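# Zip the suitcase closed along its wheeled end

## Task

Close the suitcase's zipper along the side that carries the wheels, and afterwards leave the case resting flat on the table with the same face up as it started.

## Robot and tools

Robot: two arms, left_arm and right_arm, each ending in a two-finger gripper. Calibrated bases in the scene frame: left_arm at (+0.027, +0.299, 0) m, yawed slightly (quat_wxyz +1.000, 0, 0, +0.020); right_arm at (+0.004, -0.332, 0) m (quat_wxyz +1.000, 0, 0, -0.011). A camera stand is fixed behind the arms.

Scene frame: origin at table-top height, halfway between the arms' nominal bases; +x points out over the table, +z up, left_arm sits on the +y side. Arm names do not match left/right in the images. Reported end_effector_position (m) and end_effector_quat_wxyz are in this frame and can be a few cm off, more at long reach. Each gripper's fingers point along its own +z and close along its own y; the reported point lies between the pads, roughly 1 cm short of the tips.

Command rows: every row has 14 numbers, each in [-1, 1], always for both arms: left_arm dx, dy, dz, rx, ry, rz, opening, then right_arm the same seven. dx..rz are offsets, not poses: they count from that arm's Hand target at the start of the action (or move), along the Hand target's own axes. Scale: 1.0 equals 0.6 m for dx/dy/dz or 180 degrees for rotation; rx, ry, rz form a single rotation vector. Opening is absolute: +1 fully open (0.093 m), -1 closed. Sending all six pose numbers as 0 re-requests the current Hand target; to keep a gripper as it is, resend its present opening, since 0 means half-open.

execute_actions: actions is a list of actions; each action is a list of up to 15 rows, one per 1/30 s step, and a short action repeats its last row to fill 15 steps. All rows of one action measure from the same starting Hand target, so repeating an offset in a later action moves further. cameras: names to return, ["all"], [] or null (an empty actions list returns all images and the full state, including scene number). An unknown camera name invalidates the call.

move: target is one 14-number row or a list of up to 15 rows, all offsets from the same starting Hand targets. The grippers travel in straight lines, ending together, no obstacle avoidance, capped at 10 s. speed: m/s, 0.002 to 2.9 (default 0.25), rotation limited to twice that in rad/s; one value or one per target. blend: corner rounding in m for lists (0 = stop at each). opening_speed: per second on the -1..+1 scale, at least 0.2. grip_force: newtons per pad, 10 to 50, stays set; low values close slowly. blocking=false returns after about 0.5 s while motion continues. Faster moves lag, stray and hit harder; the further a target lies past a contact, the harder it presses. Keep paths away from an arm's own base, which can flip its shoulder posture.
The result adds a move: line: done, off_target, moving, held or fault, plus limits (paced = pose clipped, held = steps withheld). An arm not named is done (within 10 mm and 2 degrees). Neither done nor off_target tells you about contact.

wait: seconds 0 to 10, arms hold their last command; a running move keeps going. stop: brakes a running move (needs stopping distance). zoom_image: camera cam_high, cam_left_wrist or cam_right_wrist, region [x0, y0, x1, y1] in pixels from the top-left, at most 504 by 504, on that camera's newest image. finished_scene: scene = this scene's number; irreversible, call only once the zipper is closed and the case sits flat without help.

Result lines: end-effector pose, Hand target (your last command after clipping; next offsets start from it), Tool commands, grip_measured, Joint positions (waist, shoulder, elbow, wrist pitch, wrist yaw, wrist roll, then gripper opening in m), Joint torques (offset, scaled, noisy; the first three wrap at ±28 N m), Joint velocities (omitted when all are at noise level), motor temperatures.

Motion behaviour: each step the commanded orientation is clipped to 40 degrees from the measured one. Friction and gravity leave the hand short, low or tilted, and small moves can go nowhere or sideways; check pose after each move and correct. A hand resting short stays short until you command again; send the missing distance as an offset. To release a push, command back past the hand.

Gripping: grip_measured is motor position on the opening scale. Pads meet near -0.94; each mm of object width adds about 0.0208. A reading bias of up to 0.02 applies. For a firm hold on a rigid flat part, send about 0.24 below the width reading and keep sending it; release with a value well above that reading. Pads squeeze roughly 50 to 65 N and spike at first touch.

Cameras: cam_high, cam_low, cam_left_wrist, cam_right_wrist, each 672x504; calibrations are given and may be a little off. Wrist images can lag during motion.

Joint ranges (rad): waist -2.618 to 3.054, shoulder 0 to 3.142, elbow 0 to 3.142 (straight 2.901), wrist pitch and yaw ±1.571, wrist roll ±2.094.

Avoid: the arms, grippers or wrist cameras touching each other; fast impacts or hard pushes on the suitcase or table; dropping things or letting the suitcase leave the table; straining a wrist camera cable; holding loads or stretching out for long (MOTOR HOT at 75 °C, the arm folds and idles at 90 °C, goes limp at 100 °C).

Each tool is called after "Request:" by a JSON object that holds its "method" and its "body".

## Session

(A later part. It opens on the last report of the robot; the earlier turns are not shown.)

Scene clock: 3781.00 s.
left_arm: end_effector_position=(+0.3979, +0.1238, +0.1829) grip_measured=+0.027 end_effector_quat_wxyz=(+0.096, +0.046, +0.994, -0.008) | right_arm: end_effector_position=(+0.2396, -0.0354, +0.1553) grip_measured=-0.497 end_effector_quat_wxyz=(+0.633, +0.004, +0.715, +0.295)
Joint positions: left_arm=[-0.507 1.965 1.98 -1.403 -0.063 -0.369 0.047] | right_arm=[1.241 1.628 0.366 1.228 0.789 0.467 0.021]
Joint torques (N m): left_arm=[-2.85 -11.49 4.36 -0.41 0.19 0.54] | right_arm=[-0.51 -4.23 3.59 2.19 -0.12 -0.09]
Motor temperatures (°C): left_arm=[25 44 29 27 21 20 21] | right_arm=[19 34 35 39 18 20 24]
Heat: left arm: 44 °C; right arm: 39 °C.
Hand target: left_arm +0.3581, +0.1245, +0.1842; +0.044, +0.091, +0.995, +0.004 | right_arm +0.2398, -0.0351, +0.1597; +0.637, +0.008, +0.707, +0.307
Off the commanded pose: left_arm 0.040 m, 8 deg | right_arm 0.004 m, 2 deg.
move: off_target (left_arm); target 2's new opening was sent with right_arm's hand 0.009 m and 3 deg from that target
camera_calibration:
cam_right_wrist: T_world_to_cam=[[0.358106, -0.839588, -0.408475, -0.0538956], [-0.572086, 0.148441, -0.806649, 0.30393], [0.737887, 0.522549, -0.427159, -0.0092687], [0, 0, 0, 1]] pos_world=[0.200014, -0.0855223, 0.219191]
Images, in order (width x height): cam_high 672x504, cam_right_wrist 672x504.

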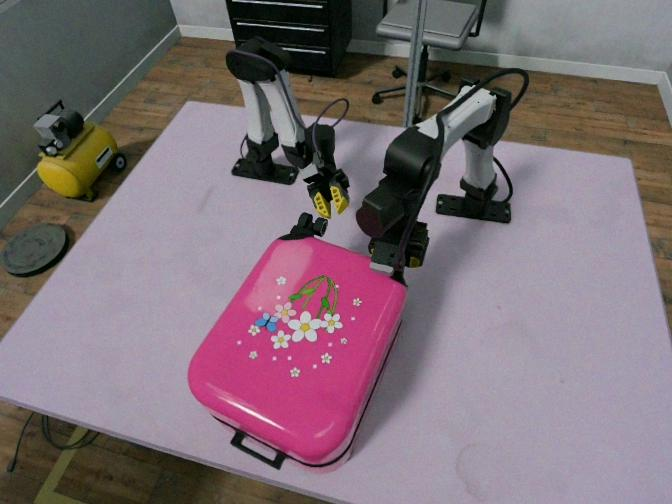

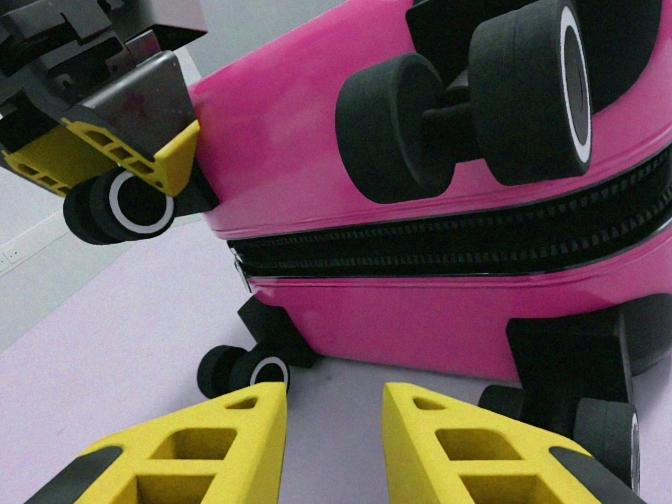

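Request:
{"method": "execute_actions", "body": {"actions": [], "cameras": ["all"]}}

Scene clock: 3810.73 s.
left_arm: end_effector_position=(+0.3979, +0.1238, +0.1829) grip_measured=+0.027 end_effector_quat_wxyz=(+0.096, +0.046, +0.994, -0.008) | right_arm: end_effector_position=(+0.2396, -0.0354, +0.1553) grip_measured=-0.497 end_effector_quat_wxyz=(+0.633, +0.004, +0.715, +0.295)
Joint positions: left_arm=[-0.507 1.965 1.98 -1.403 -0.063 -0.369 0.047] | right_arm=[1.241 1.628 0.366 1.228 0.789 0.467 0.021]
Joint velocities: within noise
Joint torques (N m): left_arm=[-2.73 -11.54 4.34 -0.39 0.2 0.5] | right_arm=[-0.46 -4.16 3.67 2.18 -0.11 -0.09]
Motor temperatures (°C): left_arm=[24 49 29 26 21 20 22] | right_arm=[19 31 32 43 17 20 23]
Heat: left arm: 49 °C; right arm: 43 °C.
Hand target: left_arm +0.3581, +0.1245, +0.1842; +0.044, +0.091, +0.995, +0.004 | right_arm +0.2398, -0.0351, +0.1597; +0.637, +0.008, +0.707, +0.307
Tool commands: left_gripper/opening=-0.25 right_gripper/opening=-0.5
Off the commanded pose: left_arm 0.040 m, 8 deg | right_arm 0.004 m, 2 deg.
camera_calibration:
cam_left_wrist: T_world_to_cam=[[-0.107373, -0.994216, -0.00221832, 0.167289], [-0.964329, 0.103602, 0.24359, 0.365016], [-0.241952, 0.0282943, -0.969876, 0.357671], [0, 0, 0, 1]] pos_world=[0.456497, 0.118385, 0.258353]
cam_right_wrist: T_world_to_cam=[[0.358106, -0.839588, -0.408475, -0.0538956], [-0.572086, 0.148441, -0.806649, 0.30393], [0.737887, 0.522549, -0.427159, -0.0092687], [0, 0, 0, 1]] pos_world=[0.200014, -0.0855223, 0.219191]

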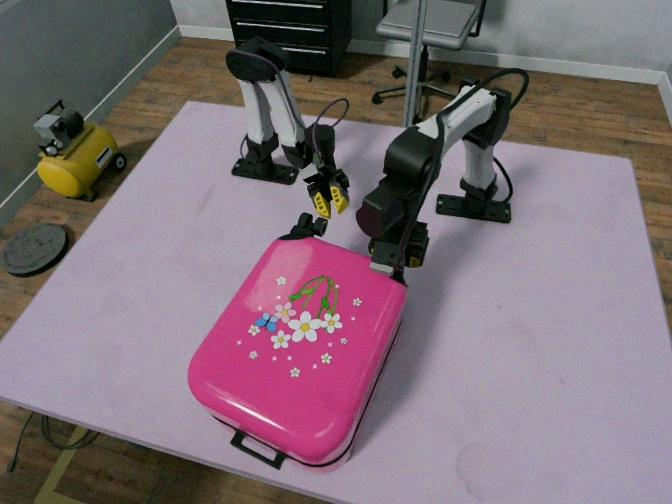

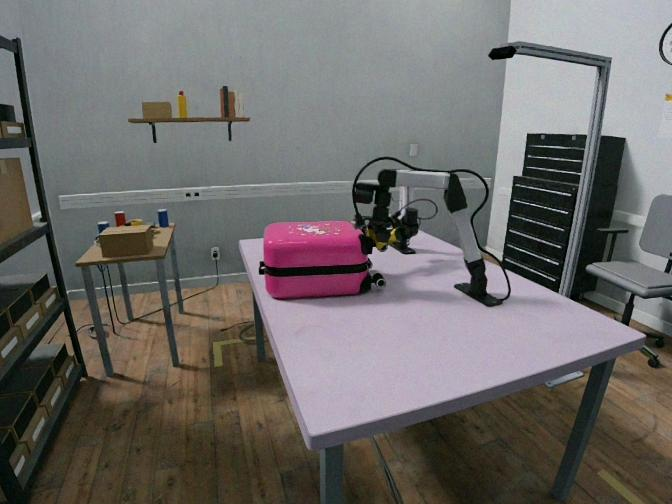

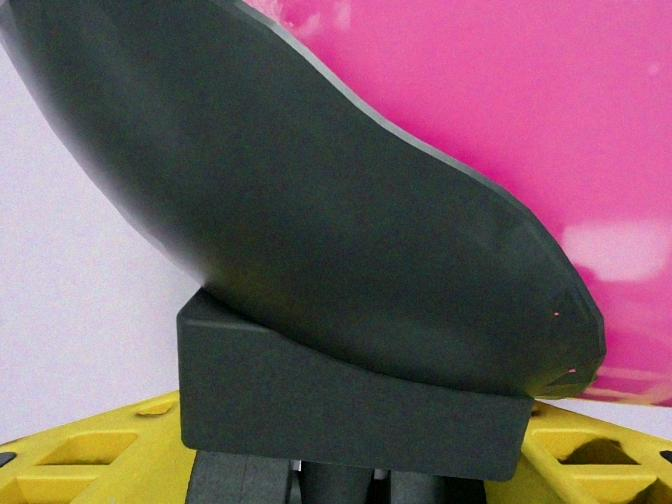

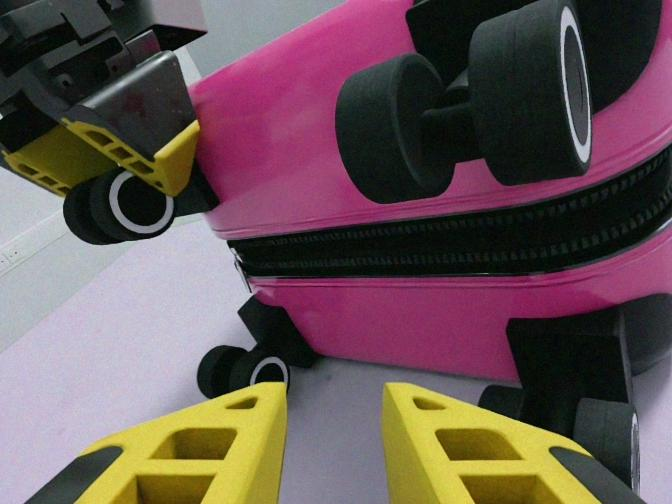

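Request:
{"method": "move", "body": {"target": [0,0,0,0,0,0,-0.25,0.045,0.09,0.135,0,0,0,-0.5], "speed": 0.12, "cameras": ["cam_right_wrist"]}}

Scene clock: 3820.70 s.
left_arm: end_effector_position=(+0.3979, +0.1238, +0.1829) grip_measured=+0.027 end_effector_quat_wxyz=(+0.096, +0.046, +0.994, -0.008) | right_arm: end_effector_position=(+0.2830, +0.0483, +0.1524) grip_measured=-0.497 end_effector_quat_wxyz=(+0.633, +0.005, +0.713, +0.300)
Joint positions: left_arm=[-0.507 1.965 1.98 -1.403 -0.063 -0.369 0.047] | right_arm=[1.204 1.924 0.743 1.157 0.747 0.466 0.021]
Joint torques (N m): left_arm=[-2.97 -11.47 4.29 -0.39 0.23 0.5] | right_arm=[-0.7 -7.09 6.63 1.86 -0.11 -0.09]
Heat: left arm: 50 °C; right arm: 43 °C.
Hand target: left_arm +0.3581, +0.1245, +0.1842; +0.044, +0.091, +0.995, +0.004 | right_arm +0.2874, +0.0540, +0.1595; +0.637, +0.008, +0.707, +0.307
Off the commanded pose: left_arm 0.040 m, 8 deg | right_arm 0.010 m, 1 deg.
move: off_target (left_arm)
camera_calibration:
cam_right_wrist: T_world_to_cam=[[0.362666, -0.834652, -0.414523, -0.000909118], [-0.570744, 0.152698, -0.806805, 0.313421], [0.736698, 0.529187, -0.420995, -0.0871454], [0, 0, 0, 1]] pos_world=[0.243413, -0.00250129, 0.215805]
Images, in order (width x height): cam_right_wrist 672x504.

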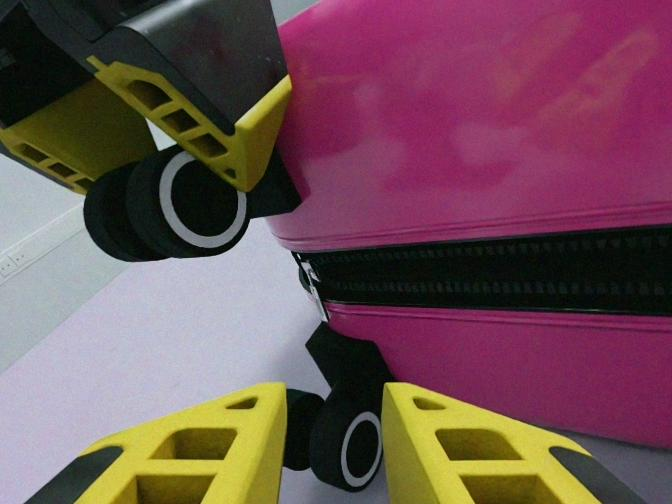

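Request:
{"method": "move", "body": {"target": [[0,0,0,0,0,0,-0.25,0.02,0.02,0.05,0,0,0,-0.5],[0,0,0,0,0,0,-0.25,0.03,0.02,0.09,0,0,0,-0.5]], "speed": 0.08, "cameras": ["cam_right_wrist"]}}

Scene clock: 3829.47 s.
left_arm: end_effector_position=(+0.3979, +0.1238, +0.1829) grip_measured=+0.027 end_effector_quat_wxyz=(+0.096, +0.046, +0.994, -0.008) | right_arm: end_effector_position=(+0.3248, +0.0872, +0.1412) grip_measured=-0.497 end_effector_quat_wxyz=(+0.633, +0.007, +0.714, +0.298)
Joint positions: left_arm=[-0.507 1.965 1.98 -1.403 -0.063 -0.369 0.047] | right_arm=[1.144 2.099 0.975 1.098 0.692 0.466 0.021]
Joint torques (N m): left_arm=[-3.03 -11.41 4.37 -0.41 0.21 0.47] | right_arm=[-0.4 -8.8 7.02 1.85 -0.19 -0.1]
Heat: left arm: 51 °C; right arm: 42 °C.
Hand target: left_arm +0.3581, +0.1245, +0.1842; +0.044, +0.091, +0.995, +0.004 | right_arm +0.3284, +0.0939, +0.1490; +0.637, +0.008, +0.707, +0.308
Off the commanded pose: left_arm 0.040 m, 8 deg | right_arm 0.011 m, 1 deg.
move: off_target (left_arm, right_arm)
camera_calibration:
cam_right_wrist: T_world_to_cam=[[0.357766, -0.836638, -0.414778, 0.0135455], [-0.571384, 0.15519, -0.805876, 0.322138], [0.738596, 0.525313, -0.422519, -0.143241], [0, 0, 0, 1]] pos_world=[0.285015, 0.0365861, 0.2047]
Images, in order (width x height): cam_right_wrist 672x504.

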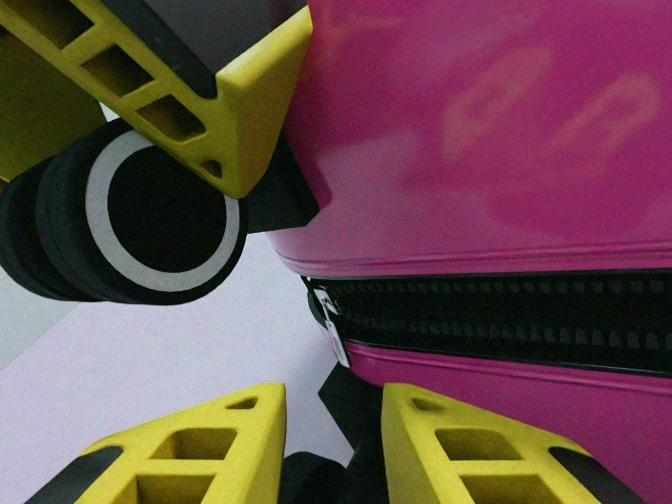

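Request:
{"method": "move", "body": {"target": [0,0,0,0,0,0,-0.25,0.02,0.004,0.055,0,0,0,-0.5], "speed": 0.06, "cameras": ["cam_right_wrist"]}}

Scene clock: 3839.37 s.
left_arm: end_effector_position=(+0.3979, +0.1238, +0.1829) grip_measured=+0.027 end_effector_quat_wxyz=(+0.096, +0.046, +0.994, -0.008) | right_arm: end_effector_position=(+0.3505, +0.1088, +0.1313) grip_measured=-0.497 end_effector_quat_wxyz=(+0.633, +0.007, +0.714, +0.299)
Joint positions: left_arm=[-0.507 1.965 1.98 -1.403 -0.063 -0.369 0.047] | right_arm=[1.11 2.207 1.119 1.062 0.657 0.466 0.021]
Joint torques (N m): left_arm=[-3.06 -11.41 4.34 -0.38 0.22 0.52] | right_arm=[-0.57 -9.69 7.21 1.85 -0.11 -0.08]
Heat: left arm: 51 °C; right arm: 43 °C.
Hand target: left_arm +0.3581, +0.1245, +0.1842; +0.044, +0.091, +0.995, +0.004 | right_arm +0.3550, +0.1147, +0.1391; +0.637, +0.008, +0.707, +0.307
Off the commanded pose: left_arm 0.040 m, 8 deg | right_arm 0.011 m, 1 deg.
move: off_target (left_arm, right_arm)
camera_calibration:
cam_right_wrist: T_world_to_cam=[[0.358565, -0.836085, -0.415202, 0.0180073], [-0.572421, 0.154418, -0.805288, 0.325952], [0.737404, 0.526419, -0.423224, -0.177363], [0, 0, 0, 1]] pos_world=[0.310913, 0.0580897, 0.194898]
Images, in order (width x height): cam_right_wrist 672x504.

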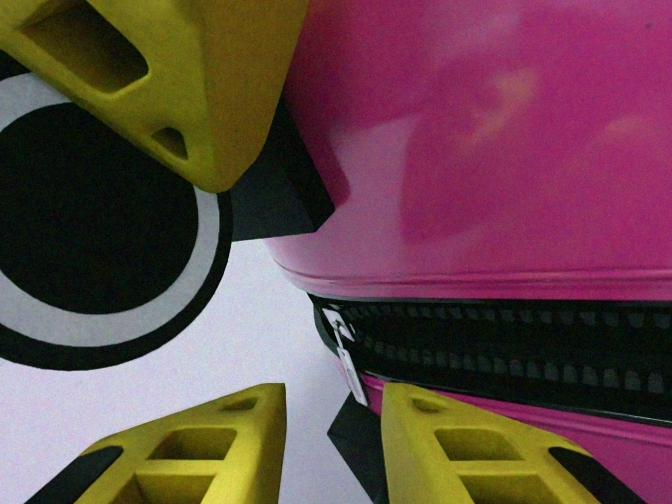

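Request:
{"method": "move", "body": {"target": [0,0,0,0,0,0,-0.25,0.008,-0.008,0.04,0,0,0,-0.5], "speed": 0.05, "cameras": ["cam_right_wrist"]}}

Scene clock: 3847.17 s.
left_arm: end_effector_position=(+0.3979, +0.1238, +0.1829) grip_measured=+0.027 end_effector_quat_wxyz=(+0.096, +0.046, +0.994, -0.008) | right_arm: end_effector_position=(+0.3735, +0.1169, +0.1250) grip_measured=-0.497 end_effector_quat_wxyz=(+0.633, +0.007, +0.715, +0.298)
Joint positions: left_arm=[-0.507 1.965 1.98 -1.403 -0.063 -0.369 0.047] | right_arm=[1.072 2.271 1.209 1.036 0.62 0.466 0.021]
Joint torques (N m): left_arm=[-2.84 -11.44 4.38 -0.43 0.2 0.52] | right_arm=[-0.51 -10.24 7.43 1.91 -0.12 -0.09]
Heat: left arm: 52 °C; right arm: 43 °C.
Hand target: left_arm +0.3581, +0.1245, +0.1842; +0.044, +0.091, +0.995, +0.004 | right_arm +0.3777, +0.1230, +0.1329; +0.637, +0.008, +0.707, +0.308
Off the commanded pose: left_arm 0.040 m, 8 deg | right_arm 0.011 m, 1 deg.
move: off_target (left_arm, right_arm)
camera_calibration:
cam_right_wrist: T_world_to_cam=[[0.357271, -0.836294, -0.415897, 0.0144915], [-0.572926, 0.155442, -0.804732, 0.332788], [0.73764, 0.525785, -0.4236, -0.201219], [0, 0, 0, 1]] pos_world=[0.333913, 0.0661876, 0.188596]
Images, in order (width x height): cam_right_wrist 672x504.

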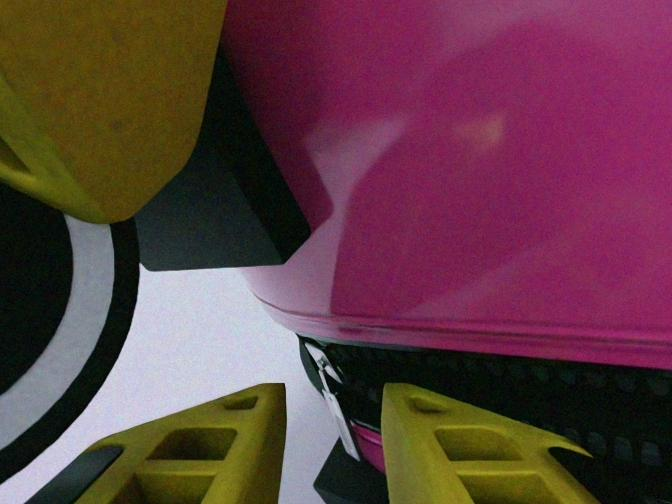

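Request:
{"method": "move", "body": {"target": [[0,0,0,0,0,0,-0.25,0,0,0.012,0,0,0,-0.5],[0,0,0,0,0,0,-0.25,0,0,0.012,0,0,0,-1]], "speed": 0.05, "opening_speed": 0.3, "cameras": ["cam_right_wrist"]}}

Scene clock: 3854.17 s.
left_arm: end_effector_position=(+0.3979, +0.1238, +0.1829) grip_measured=+0.027 end_effector_quat_wxyz=(+0.096, +0.046, +0.994, -0.008) | right_arm: end_effector_position=(+0.3781, +0.1214, +0.1258) grip_measured=-0.987 end_effector_quat_wxyz=(+0.633, +0.007, +0.714, +0.300)
Joint positions: left_arm=[-0.507 1.965 1.98 -1.403 -0.063 -0.369 0.047] | right_arm=[1.068 2.286 1.24 1.023 0.612 0.466 0]
Joint torques (N m): left_arm=[-2.97 -11.52 4.29 -0.43 0.19 0.53] | right_arm=[-0.84 -10.26 7.47 1.87 -0.14 -0.1]
Heat: left arm: 52 °C; right arm: 44 °C.
Hand target: left_arm +0.3581, +0.1245, +0.1842; +0.044, +0.091, +0.995, +0.004 | right_arm +0.3842, +0.1261, +0.1328; +0.637, +0.008, +0.707, +0.307
Off the commanded pose: left_arm 0.040 m, 8 deg | right_arm 0.010 m, 1 deg.
move: off_target (left_arm)
camera_calibration:
cam_right_wrist: T_world_to_cam=[[0.360733, -0.833948, -0.417614, 0.0155331], [-0.572318, 0.155621, -0.80513, 0.33509], [0.736426, 0.529445, -0.421146, -0.206995], [0, 0, 0, 1]] pos_world=[0.338611, 0.0703993, 0.189102]
Images, in order (width x height): cam_right_wrist 672x504.

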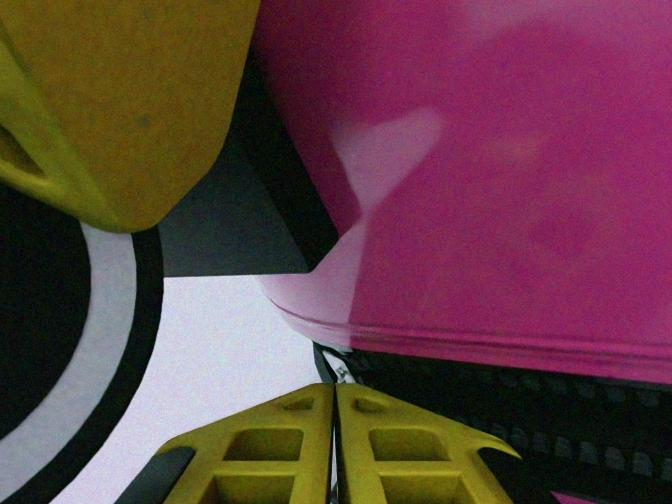

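Request:
{"method": "move", "body": {"target": [-0.045,0.06,0,0,0,0,-0.25,-0.042,-0.085,-0.064,0,0,0,-1], "speed": 0.04, "cameras": ["cam_right_wrist"]}}

Scene clock: 3863.90 s.
left_arm: end_effector_position=(+0.4049, +0.1446, +0.1832) grip_measured=+0.027 end_effector_quat_wxyz=(+0.079, +0.072, +0.994, -0.012) | right_arm: end_effector_position=(+0.3677, +0.0653, +0.0950) grip_measured=-0.987 end_effector_quat_wxyz=(+0.613, -0.015, +0.736, +0.286)
Joint positions: left_arm=[-0.439 1.987 2.019 -1.445 -0.028 -0.253 0.046] | right_arm=[1.009 2.198 0.968 1.133 0.528 0.466 0]
Joint torques (N m): left_arm=[0.2 -7.83 9.74 -0.32 -0.02 0.44] | right_arm=[-1.43 -14.91 3.82 2.33 0.08 -0.09]
Heat: left arm: 52 °C; right arm: 43 °C.
Hand target: left_arm +0.3911, +0.1551, +0.1871; +0.044, +0.091, +0.995, +0.004 | right_arm +0.3736, +0.0583, +0.1327; +0.637, +0.008, +0.707, +0.307
Off the commanded pose: left_arm 0.018 m, 5 deg | right_arm 0.039 m, 6 deg.
move: off_target (left_arm, right_arm)
camera_calibration:
cam_right_wrist: T_world_to_cam=[[0.364446, -0.849064, -0.382452, -0.0440456], [-0.610057, 0.092607, -0.786927, 0.32935], [0.703569, 0.52011, -0.484227, -0.163952], [0, 0, 0, 1]] pos_world=[0.332326, 0.0173753, 0.162939]
Images, in order (width x height): cam_right_wrist 672x504.

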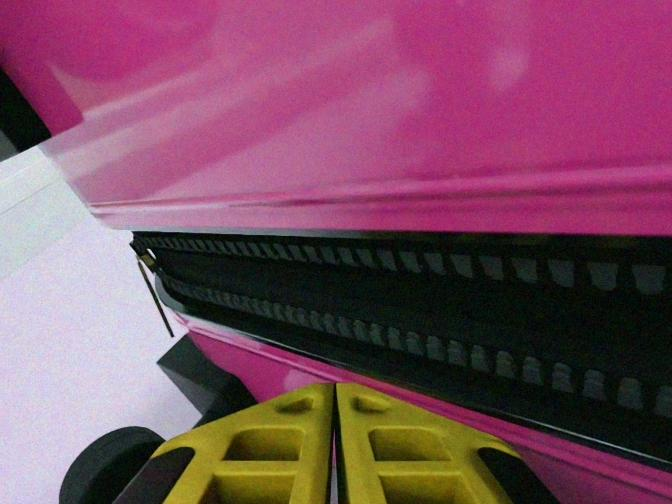

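Request:
{"method": "move", "body": {"target": [[0,0,0,0,0,0,-0.25,-0.025,0.03,-0.102,0,0,0,-1],[0,0,0,0,0,0,-0.25,-0.025,0.05,-0.102,0.085,-0.042,0,-0.5]], "speed": 0.1, "cameras": ["cam_right_wrist"]}}

Scene clock: 3883.63 s.
left_arm: end_effector_position=(+0.3850, +0.1355, +0.1816) grip_measured=+0.025 end_effector_quat_wxyz=(+0.044, +0.129, +0.990, -0.020) | right_arm: end_effector_position=(+0.3109, +0.0362, +0.0820) grip_measured=-0.503 end_effector_quat_wxyz=(+0.605, +0.033, +0.780, +0.154)
Joint positions: left_arm=[-0.463 1.987 2.02 -1.507 0.013 -0.163 0.046] | right_arm=[1.18 2.057 0.895 0.792 0.917 0.591 0.021]
Joint torques (N m): left_arm=[2.02 -7.79 9.5 0.25 -0.33 -0.44] | right_arm=[3.89 -13.14 9.03 3.21 1.63 -0.31]
Motor temperatures (°C): left_arm=[23 49 32 24 20 20 22] | right_arm=[19 43 32 48 18 20 22]
Heat: left arm: 49 °C; right arm: 48 °C.
Hand target: left_arm +0.3911, +0.1550, +0.1871; +0.044, +0.091, +0.995, +0.004 | right_arm +0.3096, +0.0505, +0.1593; +0.676, +0.113, +0.698, +0.209
Off the commanded pose: left_arm 0.021 m, 5 deg | right_arm 0.079 m, 17 deg.
move: off_target (left_arm, right_arm); target 2's new opening was sent with right_arm's hand 0.079 m and 17 deg from that target
camera_calibration:
cam_right_wrist: T_world_to_cam=[[0.125807, -0.958143, -0.257166, 0.0148189], [-0.655548, 0.114274, -0.746457, 0.297268], [0.7446, 0.262494, -0.613732, -0.107984], [0, 0, 0, 1]] pos_world=[0.273414, 0.00857378, 0.159435]
Images, in order (width x height): cam_right_wrist 672x504.

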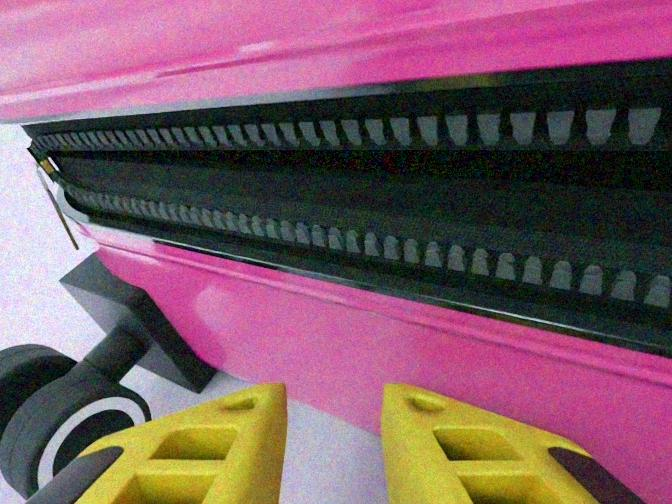

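Request:
{"method": "move", "body": {"target": [0,0,0,0,0,0,-0.25,0.112,-0.037,-0.115,0,0,0,-0.5], "speed": 0.12, "cameras": ["cam_high","cam_right_wrist"]}}

Scene clock: 3892.23 s.
left_arm: end_effector_position=(+0.3848, +0.1349, +0.1816) grip_measured=+0.025 end_effector_quat_wxyz=(+0.046, +0.159, +0.986, -0.015) | right_arm: end_effector_position=(+0.2412, +0.0515, +0.0875) grip_measured=-0.503 end_effector_quat_wxyz=(+0.672, +0.103, +0.705, +0.200)
Joint positions: left_arm=[-0.468 1.987 2.02 -1.506 0.005 -0.108 0.046] | right_arm=[1.398 2.236 0.872 1.316 1.231 0.479 0.021]
Joint torques (N m): left_arm=[2.35 -8.03 9.09 0.29 -0.25 -0.98] | right_arm=[0.23 -8.31 3.3 1.92 0.09 -0.03]
Motor temperatures (°C): left_arm=[23 48 33 23 20 20 22] | right_arm=[19 42 32 53 19 20 22]
Heat: left arm: 48 °C; right arm: 53 °C.
Hand target: left_arm +0.3910, +0.1551, +0.1871; +0.044, +0.091, +0.995, +0.004 | right_arm +0.2400, +0.0506, +0.0893; +0.676, +0.113, +0.698, +0.209
Off the commanded pose: left_arm 0.022 m, 8 deg | right_arm 0.002 m, 2 deg.
move: off_target (left_arm)
camera_calibration:
cam_right_wrist: T_world_to_cam=[[0.110373, -0.909804, -0.400093, 0.0534736], [-0.499661, 0.29719, -0.813644, 0.212719], [0.85916, 0.289716, -0.421792, -0.102563], [0, 0, 0, 1]] pos_world=[0.188503, 0.0151465, 0.151212]
Images, in order (width x height): cam_high 672x504, cam_right_wrist 672x504.

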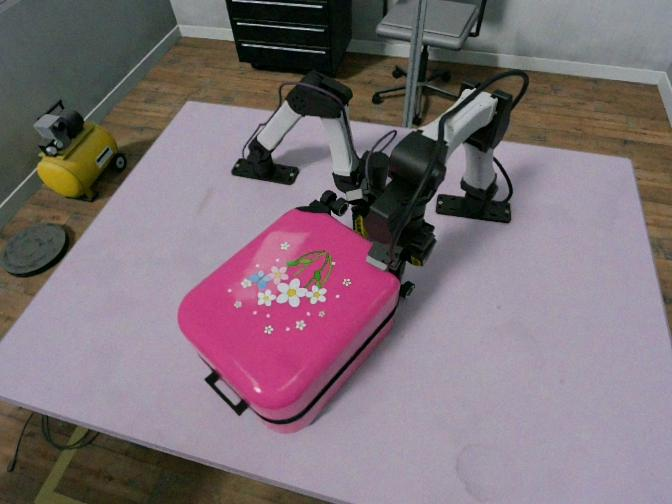

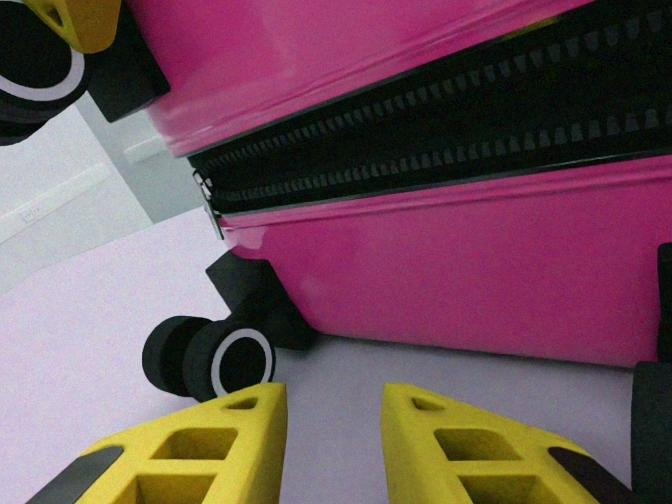

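Request:
{"method": "move", "body": {"target": [[0,0,0,0,0,0,-0.25,0,0,-0.08,0,0,0,-0.5],[0,0,0,0,0,0,-0.25,-0.25,-0.32,-0.07,0,0,0,-0.5],[0.075,-0.235,-0.01,0,0,-0.167,-0.25,-0.25,-0.32,-0.07,0,0,0,-0.5]], "speed": 0.12, "cameras": ["cam_high","cam_right_wrist"]}}

Scene clock: 3923.37 s.
left_arm: end_effector_position=(+0.3271, +0.0193, +0.1824) grip_measured=+0.025 end_effector_quat_wxyz=(+0.063, -0.138, +0.988, -0.027) | right_arm: end_effector_position=(+0.2316, -0.1897, +0.1368) grip_measured=-0.503 end_effector_quat_wxyz=(+0.655, +0.122, +0.724, +0.178)
Joint positions: left_arm=[-0.818 2.041 2.098 -1.508 -0.066 -1.051 0.046] | right_arm=[1.141 1.071 0.014 0.906 1.016 0.562 0.021]
Joint torques (N m): left_arm=[-0.49 -8.05 9.78 -0.06 -0.01 -0.61] | right_arm=[-0.84 -2.39 4.38 1.65 -0.04 0.11]
Motor temperatures (°C): left_arm=[23 46 34 23 20 21 23] | right_arm=[19 36 31 46 18 19 21]
Heat: left arm: 46 °C; right arm: 46 °C.
Hand target: left_arm +0.3210, +0.0246, +0.1868; +0.044, -0.170, +0.984, -0.007 | right_arm +0.2318, -0.1915, +0.1383; +0.675, +0.113, +0.698, +0.210
Off the commanded pose: left_arm 0.009 m, 5 deg | right_arm 0.002 m, 5 deg.
joint sent to its limit (left arm) — joint 4 (wrist pitch), lower limit. The joint targets still meet the commanded pose.
joint sent to its limit (right arm) — joint 3 (elbow), lower limit, where the elbow is as bent as it goes. The joint targets are off in orientation, not in position.
move: off_target (left_arm, right_arm)
camera_calibration:
cam_right_wrist: T_world_to_cam=[[0.0437018, -0.916581, -0.397454, -0.131484], [-0.53591, 0.314245, -0.783614, 0.327289], [0.843143, 0.247245, -0.477472, -0.00033442], [0, 0, 0, 1]] pos_world=[0.181426, -0.223282, 0.204049]
Images, in order (width x height): cam_high 672x504, cam_right_wrist 672x504.

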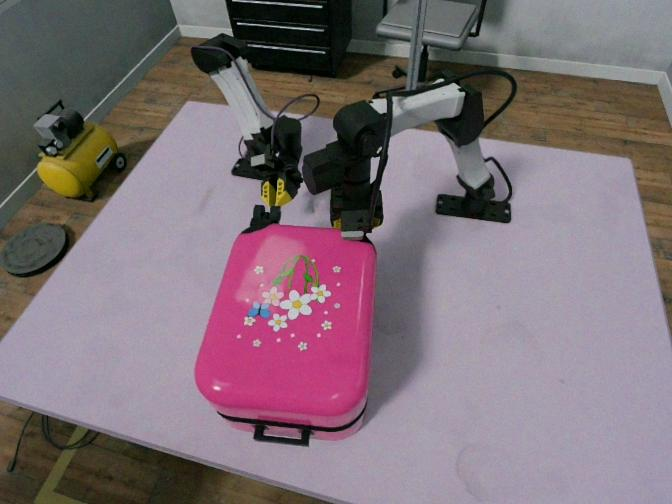

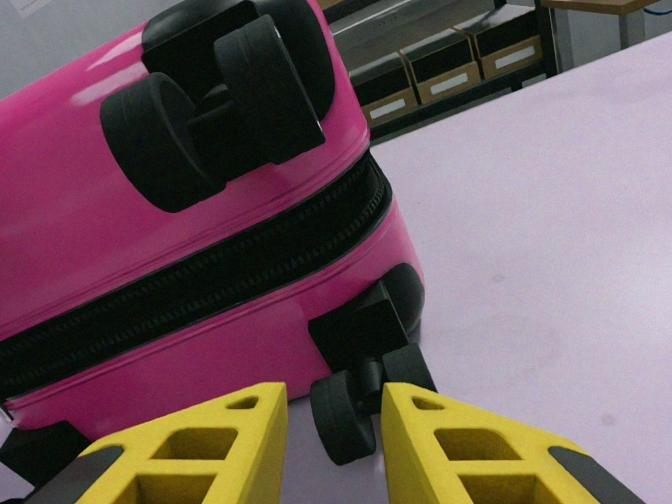

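Request:
{"method": "move", "body": {"target": [0,0,0,0,0,0,-0.25,0.1,0.267,-0.023,0,0,0,-0.5], "speed": 0.15, "cameras": ["cam_right_wrist"]}}

Scene clock: 3934.97 s.
left_arm: end_effector_position=(+0.3271, +0.0193, +0.1824) grip_measured=+0.025 end_effector_quat_wxyz=(+0.063, -0.138, +0.988, -0.027) | right_arm: end_effector_position=(+0.1947, -0.0295, +0.1487) grip_measured=-0.503 end_effector_quat_wxyz=(+0.674, +0.097, +0.706, +0.194)
Joint positions: left_arm=[-0.818 2.041 2.098 -1.508 -0.066 -1.051 0.046] | right_arm=[1.505 1.774 0.513 1.187 1.338 0.489 0.021]
Joint torques (N m): left_arm=[-0.58 -7.77 9.73 -0.09 0.02 -0.6] | right_arm=[0.21 -5.14 5.46 1.78 0.1 -0.1]
Heat: left arm: 44 °C; right arm: 45 °C.
Hand target: left_arm +0.3210, +0.0246, +0.1868; +0.044, -0.170, +0.984, -0.007 | right_arm +0.1943, -0.0249, +0.1558; +0.675, +0.113, +0.698, +0.210
Off the commanded pose: left_arm 0.009 m, 5 deg | right_arm 0.008 m, 3 deg.
joint sent to its limit (left arm) — joint 4 (wrist pitch), lower limit. The joint targets still meet the commanded pose.
move: off_target (left_arm, right_arm)
camera_calibration:
cam_right_wrist: T_world_to_cam=[[0.1117, -0.916122, -0.385025, 0.0066946], [-0.498661, 0.283464, -0.819137, 0.263556], [0.85957, 0.283494, -0.425172, -0.0130621], [0, 0, 0, 1]] pos_world=[0.141905, -0.0648724, 0.212912]
Images, in order (width x height): cam_right_wrist 672x504.

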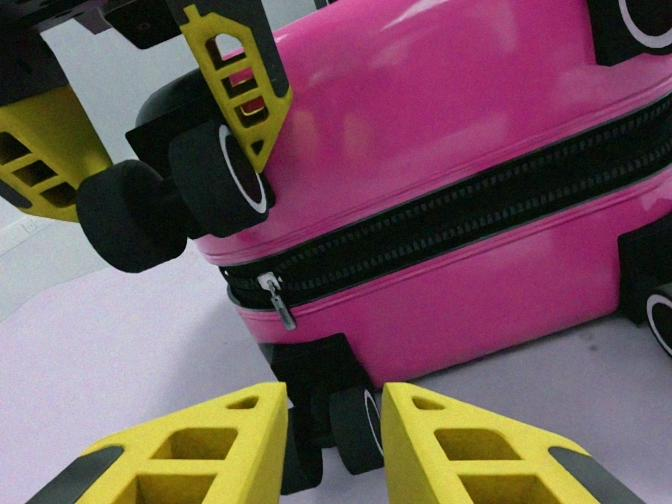

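Request:
{"method": "move", "body": {"target": [0,0,0,0,0,0,-0.25,0.042,0.053,0.1,0,0,0,-0.5], "speed": 0.1, "cameras": ["cam_right_wrist"]}}

Scene clock: 3940.80 s.
left_arm: end_effector_position=(+0.3271, +0.0193, +0.1824) grip_measured=+0.025 end_effector_quat_wxyz=(+0.063, -0.138, +0.988, -0.027) | right_arm: end_effector_position=(+0.2453, +0.0157, +0.1402) grip_measured=-0.503 end_effector_quat_wxyz=(+0.674, +0.104, +0.705, +0.194)
Joint positions: left_arm=[-0.818 2.041 2.098 -1.508 -0.066 -1.051 0.046] | right_arm=[1.367 1.965 0.733 1.189 1.212 0.467 0.021]
Joint torques (N m): left_arm=[-0.46 -7.73 9.76 -0.06 0 -0.6] | right_arm=[-0.47 -6.91 6.19 1.73 -0.15 -0.08]
Heat: left arm: 44 °C; right arm: 45 °C.
Hand target: left_arm +0.3210, +0.0246, +0.1868; +0.044, -0.170, +0.984, -0.007 | right_arm +0.2481, +0.0228, +0.1474; +0.676, +0.113, +0.698, +0.210
Off the commanded pose: left_arm 0.009 m, 5 deg | right_arm 0.011 m, 2 deg.
joint sent to its limit (left arm) — joint 4 (wrist pitch), lower limit. The joint targets still meet the commanded pose.
move: off_target (left_arm, right_arm)
camera_calibration:
cam_right_wrist: T_world_to_cam=[[0.101185, -0.914041, -0.392798, 0.0427484], [-0.494963, 0.296241, -0.816856, 0.267603], [0.863002, 0.277074, -0.422441, -0.0740207], [0, 0, 0, 1]] pos_world=[0.192008, -0.0196918, 0.204115]
Images, in order (width x height): cam_right_wrist 672x504.

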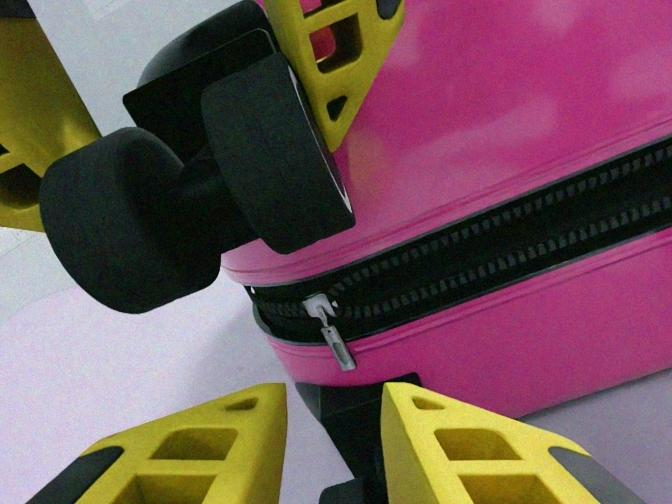

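Request:
{"method": "move", "body": {"target": [0,0,0,0,0,0,-0.25,0.01,-0.01,0.035,-0.07,0.035,0,-0.5], "speed": 0.08, "cameras": ["cam_right_wrist"]}}

Scene clock: 3959.67 s.
left_arm: end_effector_position=(+0.3271, +0.0193, +0.1824) grip_measured=+0.025 end_effector_quat_wxyz=(+0.063, -0.138, +0.988, -0.027) | right_arm: end_effector_position=(+0.2686, +0.0238, +0.1209) grip_measured=-0.503 end_effector_quat_wxyz=(+0.637, +0.013, +0.723, +0.267)
Joint positions: left_arm=[-0.818 2.041 2.098 -1.508 -0.066 -1.051 0.046] | right_arm=[1.238 1.965 0.638 1.257 0.837 0.467 0.021]
Joint torques (N m): left_arm=[-0.5 -7.77 9.8 -0.08 0 -0.61] | right_arm=[-0.59 -10.11 3.33 2.14 -0.11 -0.07]
Heat: left arm: 42 °C; right arm: 46 °C.
Hand target: left_arm +0.3210, +0.0246, +0.1868; +0.044, -0.170, +0.984, -0.007 | right_arm +0.2693, +0.0231, +0.1394; +0.645, +0.026, +0.707, +0.291
Off the commanded pose: left_arm 0.009 m, 5 deg | right_arm 0.019 m, 4 deg.
joint sent to its limit (left arm) — joint 4 (wrist pitch), lower limit. The joint targets still meet the commanded pose.
move: off_target (left_arm, right_arm)
camera_calibration:
cam_right_wrist: T_world_to_cam=[[0.310562, -0.87043, -0.381973, -0.0183201], [-0.572502, 0.149505, -0.806158, 0.283948], [0.75881, 0.469042, -0.451892, -0.0776157], [0, 0, 0, 1]] pos_world=[0.227146, -0.0219929, 0.186835]
Images, in order (width x height): cam_right_wrist 672x504.

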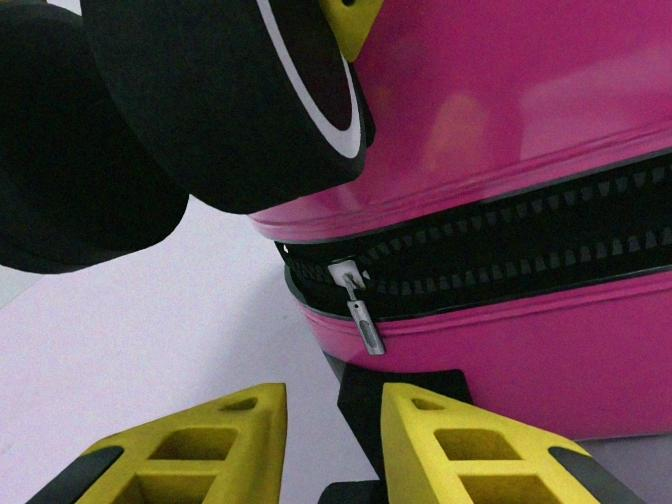

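Request:
{"method": "move", "body": {"target": [[0,0,0,0,0,0,-0.25,-0.008,-0.016,0.02,0,0,0,-0.5],[0,0,0,0,0,0,-0.25,-0.012,-0.016,0.065,0,0,0,-0.5]], "speed": 0.05, "cameras": ["cam_right_wrist"]}}

Scene clock: 3973.30 s.
left_arm: end_effector_position=(+0.3271, +0.0193, +0.1824) grip_measured=+0.025 end_effector_quat_wxyz=(+0.063, -0.138, +0.988, -0.027) | right_arm: end_effector_position=(+0.3059, +0.0209, +0.1355) grip_measured=-0.503 end_effector_quat_wxyz=(+0.641, +0.025, +0.713, +0.282)
Joint positions: left_arm=[-0.818 2.041 2.098 -1.508 -0.066 -1.051 0.046] | right_arm=[1.127 1.965 0.692 1.248 0.726 0.466 0.021]
Joint torques (N m): left_arm=[-0.53 -8.05 9.76 -0.04 0.01 -0.6] | right_arm=[-0.58 -7.02 6.22 1.86 -0.13 -0.08]
Heat: left arm: 42 °C; right arm: 49 °C.
Hand target: left_arm +0.3210, +0.0246, +0.1868; +0.044, -0.170, +0.984, -0.007 | right_arm +0.3098, +0.0268, +0.1415; +0.644, +0.026, +0.707, +0.291
Off the commanded pose: left_arm 0.009 m, 5 deg | right_arm 0.009 m, 1 deg.
joint sent to its limit (left arm) — joint 4 (wrist pitch), lower limit. The joint targets still meet the commanded pose.
move: off_target (left_arm)
camera_calibration:
cam_right_wrist: T_world_to_cam=[[0.315618, -0.853475, -0.414688, -0.0242896], [-0.561924, 0.184041, -0.806456, 0.313595], [0.764609, 0.487555, -0.421501, -0.104211], [0, 0, 0, 1]] pos_world=[0.263564, -0.0276365, 0.198903]
Images, in order (width x height): cam_right_wrist 672x504.

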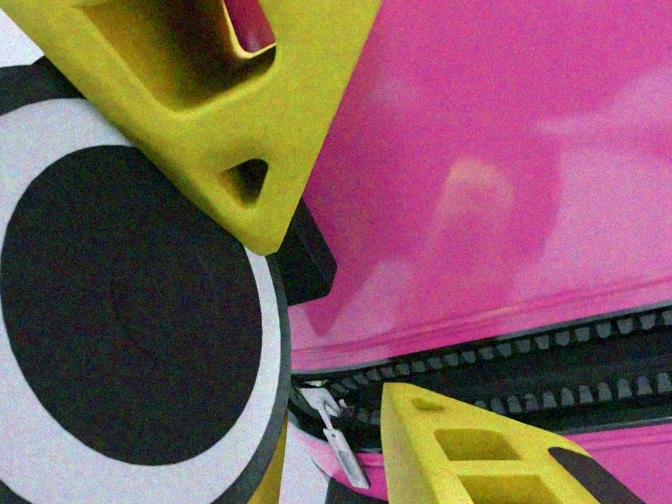

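Request:
{"method": "move", "body": {"target": [0,0,0,0,0,0,-0.25,0.003,-0.003,0.006,0,0,0,-1], "speed": 0.05, "opening_speed": 0.3, "cameras": ["cam_right_wrist"]}}

Scene clock: 3983.93 s.
left_arm: end_effector_position=(+0.3271, +0.0193, +0.1824) grip_measured=+0.025 end_effector_quat_wxyz=(+0.063, -0.138, +0.988, -0.027) | right_arm: end_effector_position=(+0.3088, +0.0218, +0.1312) grip_measured=-0.987 end_effector_quat_wxyz=(+0.639, +0.023, +0.716, +0.280)
Joint positions: left_arm=[-0.818 2.041 2.098 -1.508 -0.066 -1.051 0.046] | right_arm=[1.12 1.981 0.699 1.248 0.716 0.466 0]
Joint torques (N m): left_arm=[-0.62 -7.9 9.65 -0.06 -0.02 -0.6] | right_arm=[-0.75 -7.13 6.23 1.91 -0.14 -0.08]
Heat: left arm: 42 °C; right arm: 47 °C.
Hand target: left_arm +0.3210, +0.0246, +0.1868; +0.044, -0.170, +0.984, -0.007 | right_arm +0.3135, +0.0274, +0.1390; +0.644, +0.026, +0.707, +0.291
Off the commanded pose: left_arm 0.009 m, 5 deg | right_arm 0.011 m, 2 deg.
joint sent to its limit (left arm) — joint 4 (wrist pitch), lower limit. The joint targets still meet the commanded pose.
move: off_target (left_arm, right_arm)
camera_calibration:
cam_right_wrist: T_world_to_cam=[[0.315617, -0.855885, -0.409692, -0.0268032], [-0.565547, 0.177019, -0.805494, 0.312805], [0.761933, 0.485928, -0.428172, -0.106953], [0, 0, 0, 1]] pos_world=[0.266857, -0.0263413, 0.195187]
Images, in order (width x height): cam_right_wrist 672x504.

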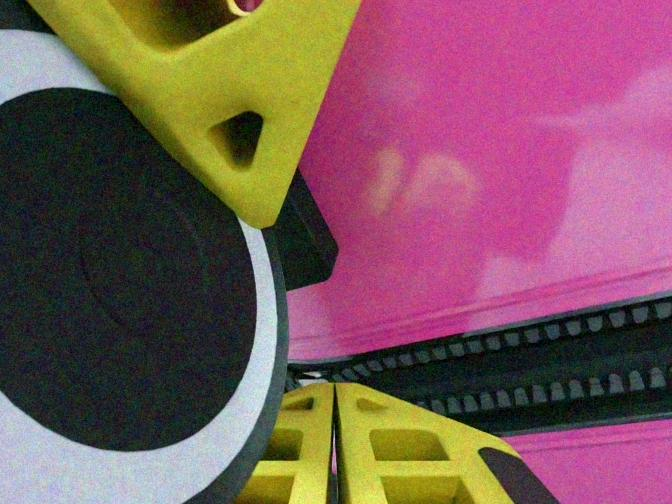

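Request:
{"method": "zoom_image", "body": {"camera": "cam_right_wrist", "region": [260, 340, 420, 500]}}

Scaled by 3.150 from the camera's 672x504 image, which has a finer 960x720 frame.

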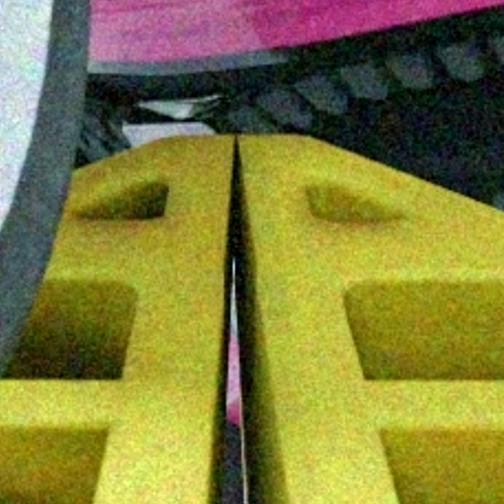

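Request:
{"method": "move", "body": {"target": [-0.022,0.062,0,0,0,0,-0.25,-0.049,-0.07,-0.053,0,0,0,-1], "speed": 0.04, "cameras": ["cam_right_wrist"]}}

Scene clock: 3998.07 s.
left_arm: end_effector_position=(+0.3290, +0.0375, +0.1819) grip_measured=+0.025 end_effector_quat_wxyz=(+0.061, -0.128, +0.990, -0.028) | right_arm: end_effector_position=(+0.3032, -0.0302, +0.1236) grip_measured=-0.987 end_effector_quat_wxyz=(+0.631, +0.014, +0.729, +0.265)
Joint positions: left_arm=[-0.777 1.986 2.015 -1.478 -0.056 -0.99 0.046] | right_arm=[1.053 1.856 0.5 1.275 0.652 0.466 0]
Joint torques (N m): left_arm=[2.24 -11.63 4.19 -0.04 0 -0.49] | right_arm=[-0.64 -9.99 3.26 2.26 -0.08 -0.08]
Heat: left arm: 42 °C; right arm: 46 °C.
Hand target: left_arm +0.3209, +0.0641, +0.1869; +0.044, -0.170, +0.984, -0.007 | right_arm +0.3032, -0.0316, +0.1467; +0.644, +0.026, +0.707, +0.291
Off the commanded pose: left_arm 0.028 m, 6 deg | right_arm 0.023 m, 4 deg.
move: off_target (left_arm, right_arm)
camera_calibration:
cam_right_wrist: T_world_to_cam=[[0.303962, -0.871974, -0.383755, -0.0728808], [-0.586028, 0.146451, -0.796946, 0.316933], [0.751118, 0.467132, -0.466486, -0.0731414], [0, 0, 0, 1]] pos_world=[0.262823, -0.0757987, 0.190491]
Images, in order (width x height): cam_right_wrist 672x504.

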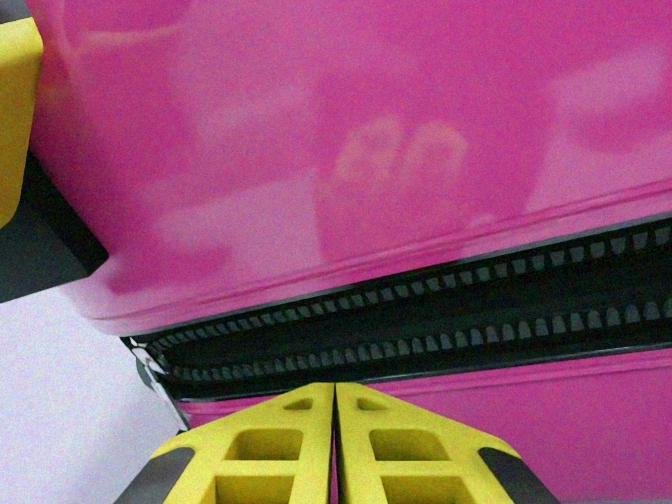

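Request:
{"method": "move", "body": {"target": [[0,0,0,0,0,0,-0.25,-0.01,0.02,-0.06,0,0,0,-0.5],[0,0,0,0,0,0,-0.25,-0.01,0.085,-0.06,0,0,0,-0.5],[0,0,0,0,0,0,-0.25,0,0.085,-0.015,0,0,0,-0.5]], "speed": 0.08, "cameras": ["cam_right_wrist"]}}

Scene clock: 4018.77 s.
left_arm: end_effector_position=(+0.3290, +0.0375, +0.1819) grip_measured=+0.025 end_effector_quat_wxyz=(+0.061, -0.128, +0.990, -0.028) | right_arm: end_effector_position=(+0.2739, +0.0004, +0.1594) grip_measured=-0.503 end_effector_quat_wxyz=(+0.640, +0.021, +0.716, +0.277)
Joint positions: left_arm=[-0.777 1.986 2.015 -1.478 -0.056 -0.99 0.046] | right_arm=[1.194 1.771 0.578 1.154 0.793 0.466 0.021]
Joint torques (N m): left_arm=[2.18 -11.66 4.15 -0.01 -0.03 -0.5] | right_arm=[-0.57 -5.83 6.75 1.89 -0.16 -0.06]
Heat: left arm: 49 °C; right arm: 48 °C.
Hand target: left_arm +0.3209, +0.0641, +0.1869; +0.044, -0.170, +0.984, -0.007 | right_arm +0.2776, +0.0074, +0.1695; +0.644, +0.026, +0.707, +0.291
Off the commanded pose: left_arm 0.028 m, 6 deg | right_arm 0.013 m, 2 deg.
move: off_target (left_arm, right_arm)
camera_calibration:
cam_right_wrist: T_world_to_cam=[[0.313865, -0.858913, -0.404669, -0.0229372], [-0.56482, 0.173686, -0.806729, 0.319498], [0.763196, 0.481769, -0.430617, -0.0577849], [0, 0, 0, 1]] pos_world=[0.231759, -0.0473543, 0.223583]
Images, in order (width x height): cam_right_wrist 672x504.

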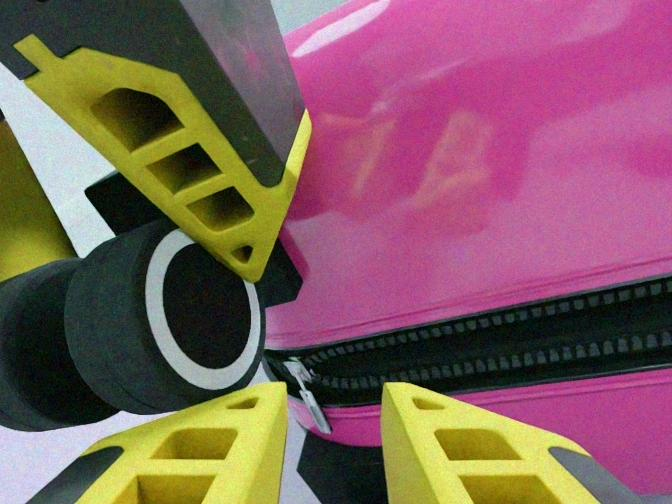

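Request:
{"method": "move", "body": {"target": [[0,0,0,0,0,0,-0.25,0.05,0.022,-0.01,0,0,0,-0.5],[0,0,0,0,0,0,-0.25,0.065,0.022,0.055,0,0,0,-0.5]], "speed": 0.08, "cameras": ["cam_right_wrist"]}}

Scene clock: 4029.80 s.
left_arm: end_effector_position=(+0.3290, +0.0375, +0.1819) grip_measured=+0.025 end_effector_quat_wxyz=(+0.061, -0.128, +0.990, -0.028) | right_arm: end_effector_position=(+0.2934, +0.0400, +0.1297) grip_measured=-0.503 end_effector_quat_wxyz=(+0.638, +0.019, +0.719, +0.274)
Joint positions: left_arm=[-0.777 1.986 2.015 -1.478 -0.056 -0.99 0.046] | right_arm=[1.186 2 0.745 1.206 0.785 0.466 0.021]
Joint torques (N m): left_arm=[2.15 -11.63 4.21 -0.06 -0.04 -0.52] | right_arm=[-0.47 -7.35 6.31 2.03 -0.1 -0.07]
Motor temperatures (°C): left_arm=[22 51 33 21 20 20 23] | right_arm=[19 33 31 48 17 19 21]
Heat: left arm: 51 °C; right arm: 48 °C.
Hand target: left_arm +0.3209, +0.0641, +0.1869; +0.044, -0.170, +0.984, -0.007 | right_arm +0.2971, +0.0469, +0.1404; +0.644, +0.026, +0.707, +0.291
Off the commanded pose: left_arm 0.028 m, 6 deg | right_arm 0.013 m, 3 deg.
move: off_target (left_arm, right_arm)
camera_calibration:
cam_right_wrist: T_world_to_cam=[[0.311666, -0.863061, -0.397481, -0.00719724], [-0.568485, 0.165824, -0.805809, 0.301014], [0.761374, 0.477105, -0.438955, -0.102825], [0, 0, 0, 1]] pos_world=[0.251653, -0.00706857, 0.194563]
Images, in order (width x height): cam_right_wrist 672x504.

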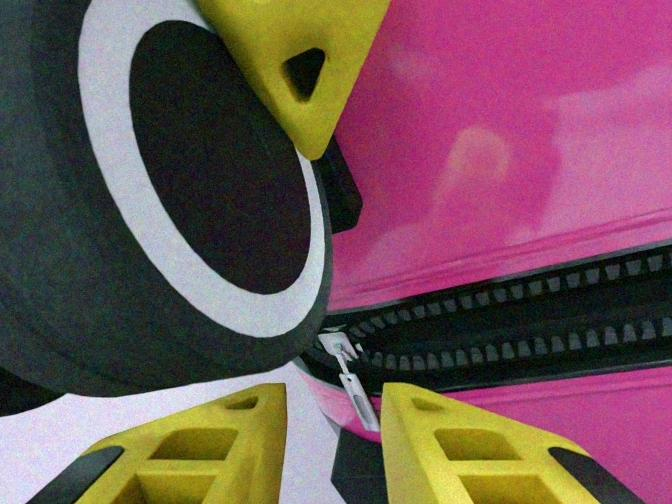

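Request:
{"method": "move", "body": {"target": [[0,0,0,0,0,0,-0.25,0.005,-0.02,0.005,0,0,0,-0.5],[0,0,0,0,0,0,-0.25,0.012,-0.02,0.05,0,0,0,-0.5]], "speed": 0.05, "cameras": ["cam_right_wrist"]}}

Scene clock: 4036.63 s.
left_arm: end_effector_position=(+0.3297, +0.0383, +0.1819) grip_measured=+0.025 end_effector_quat_wxyz=(+0.061, -0.127, +0.990, -0.028) | right_arm: end_effector_position=(+0.3224, +0.0445, +0.1210) grip_measured=-0.503 end_effector_quat_wxyz=(+0.640, +0.024, +0.716, +0.277)
Joint positions: left_arm=[-0.775 1.986 2.015 -1.478 -0.055 -0.987 0.046] | right_arm=[1.117 2.081 0.815 1.23 0.72 0.466 0.021]
Joint torques (N m): left_arm=[1.98 -11.67 4.18 -0.01 -0.02 -0.56] | right_arm=[-0.91 -7.66 6.41 1.95 -0.22 -0.07]
Heat: left arm: 52 °C; right arm: 47 °C.
Hand target: left_arm +0.3209, +0.0640, +0.1869; +0.044, -0.170, +0.984, -0.007 | right_arm +0.3278, +0.0512, +0.1286; +0.644, +0.026, +0.707, +0.291
Off the commanded pose: left_arm 0.028 m, 6 deg | right_arm 0.011 m, 2 deg.
move: off_target (left_arm, right_arm)
camera_calibration:
cam_right_wrist: T_world_to_cam=[[0.309754, -0.858944, -0.40776, -0.0141122], [-0.564976, 0.178661, -0.805532, 0.307957], [0.764758, 0.479891, -0.429942, -0.133116], [0, 0, 0, 1]] pos_world=[0.280161, -0.00326055, 0.185083]
Images, in order (width x height): cam_right_wrist 672x504.

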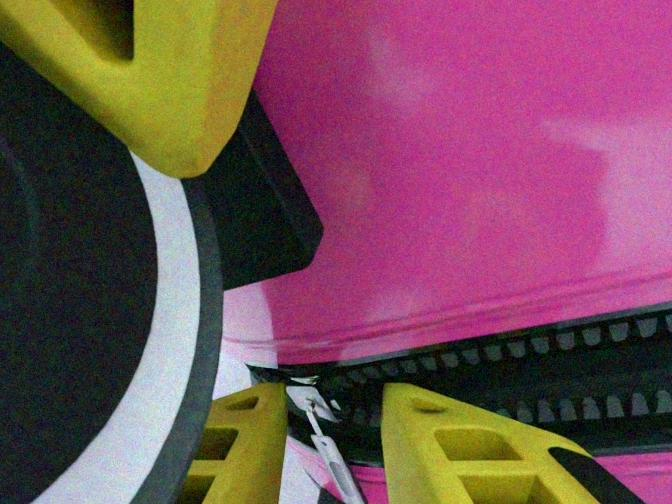

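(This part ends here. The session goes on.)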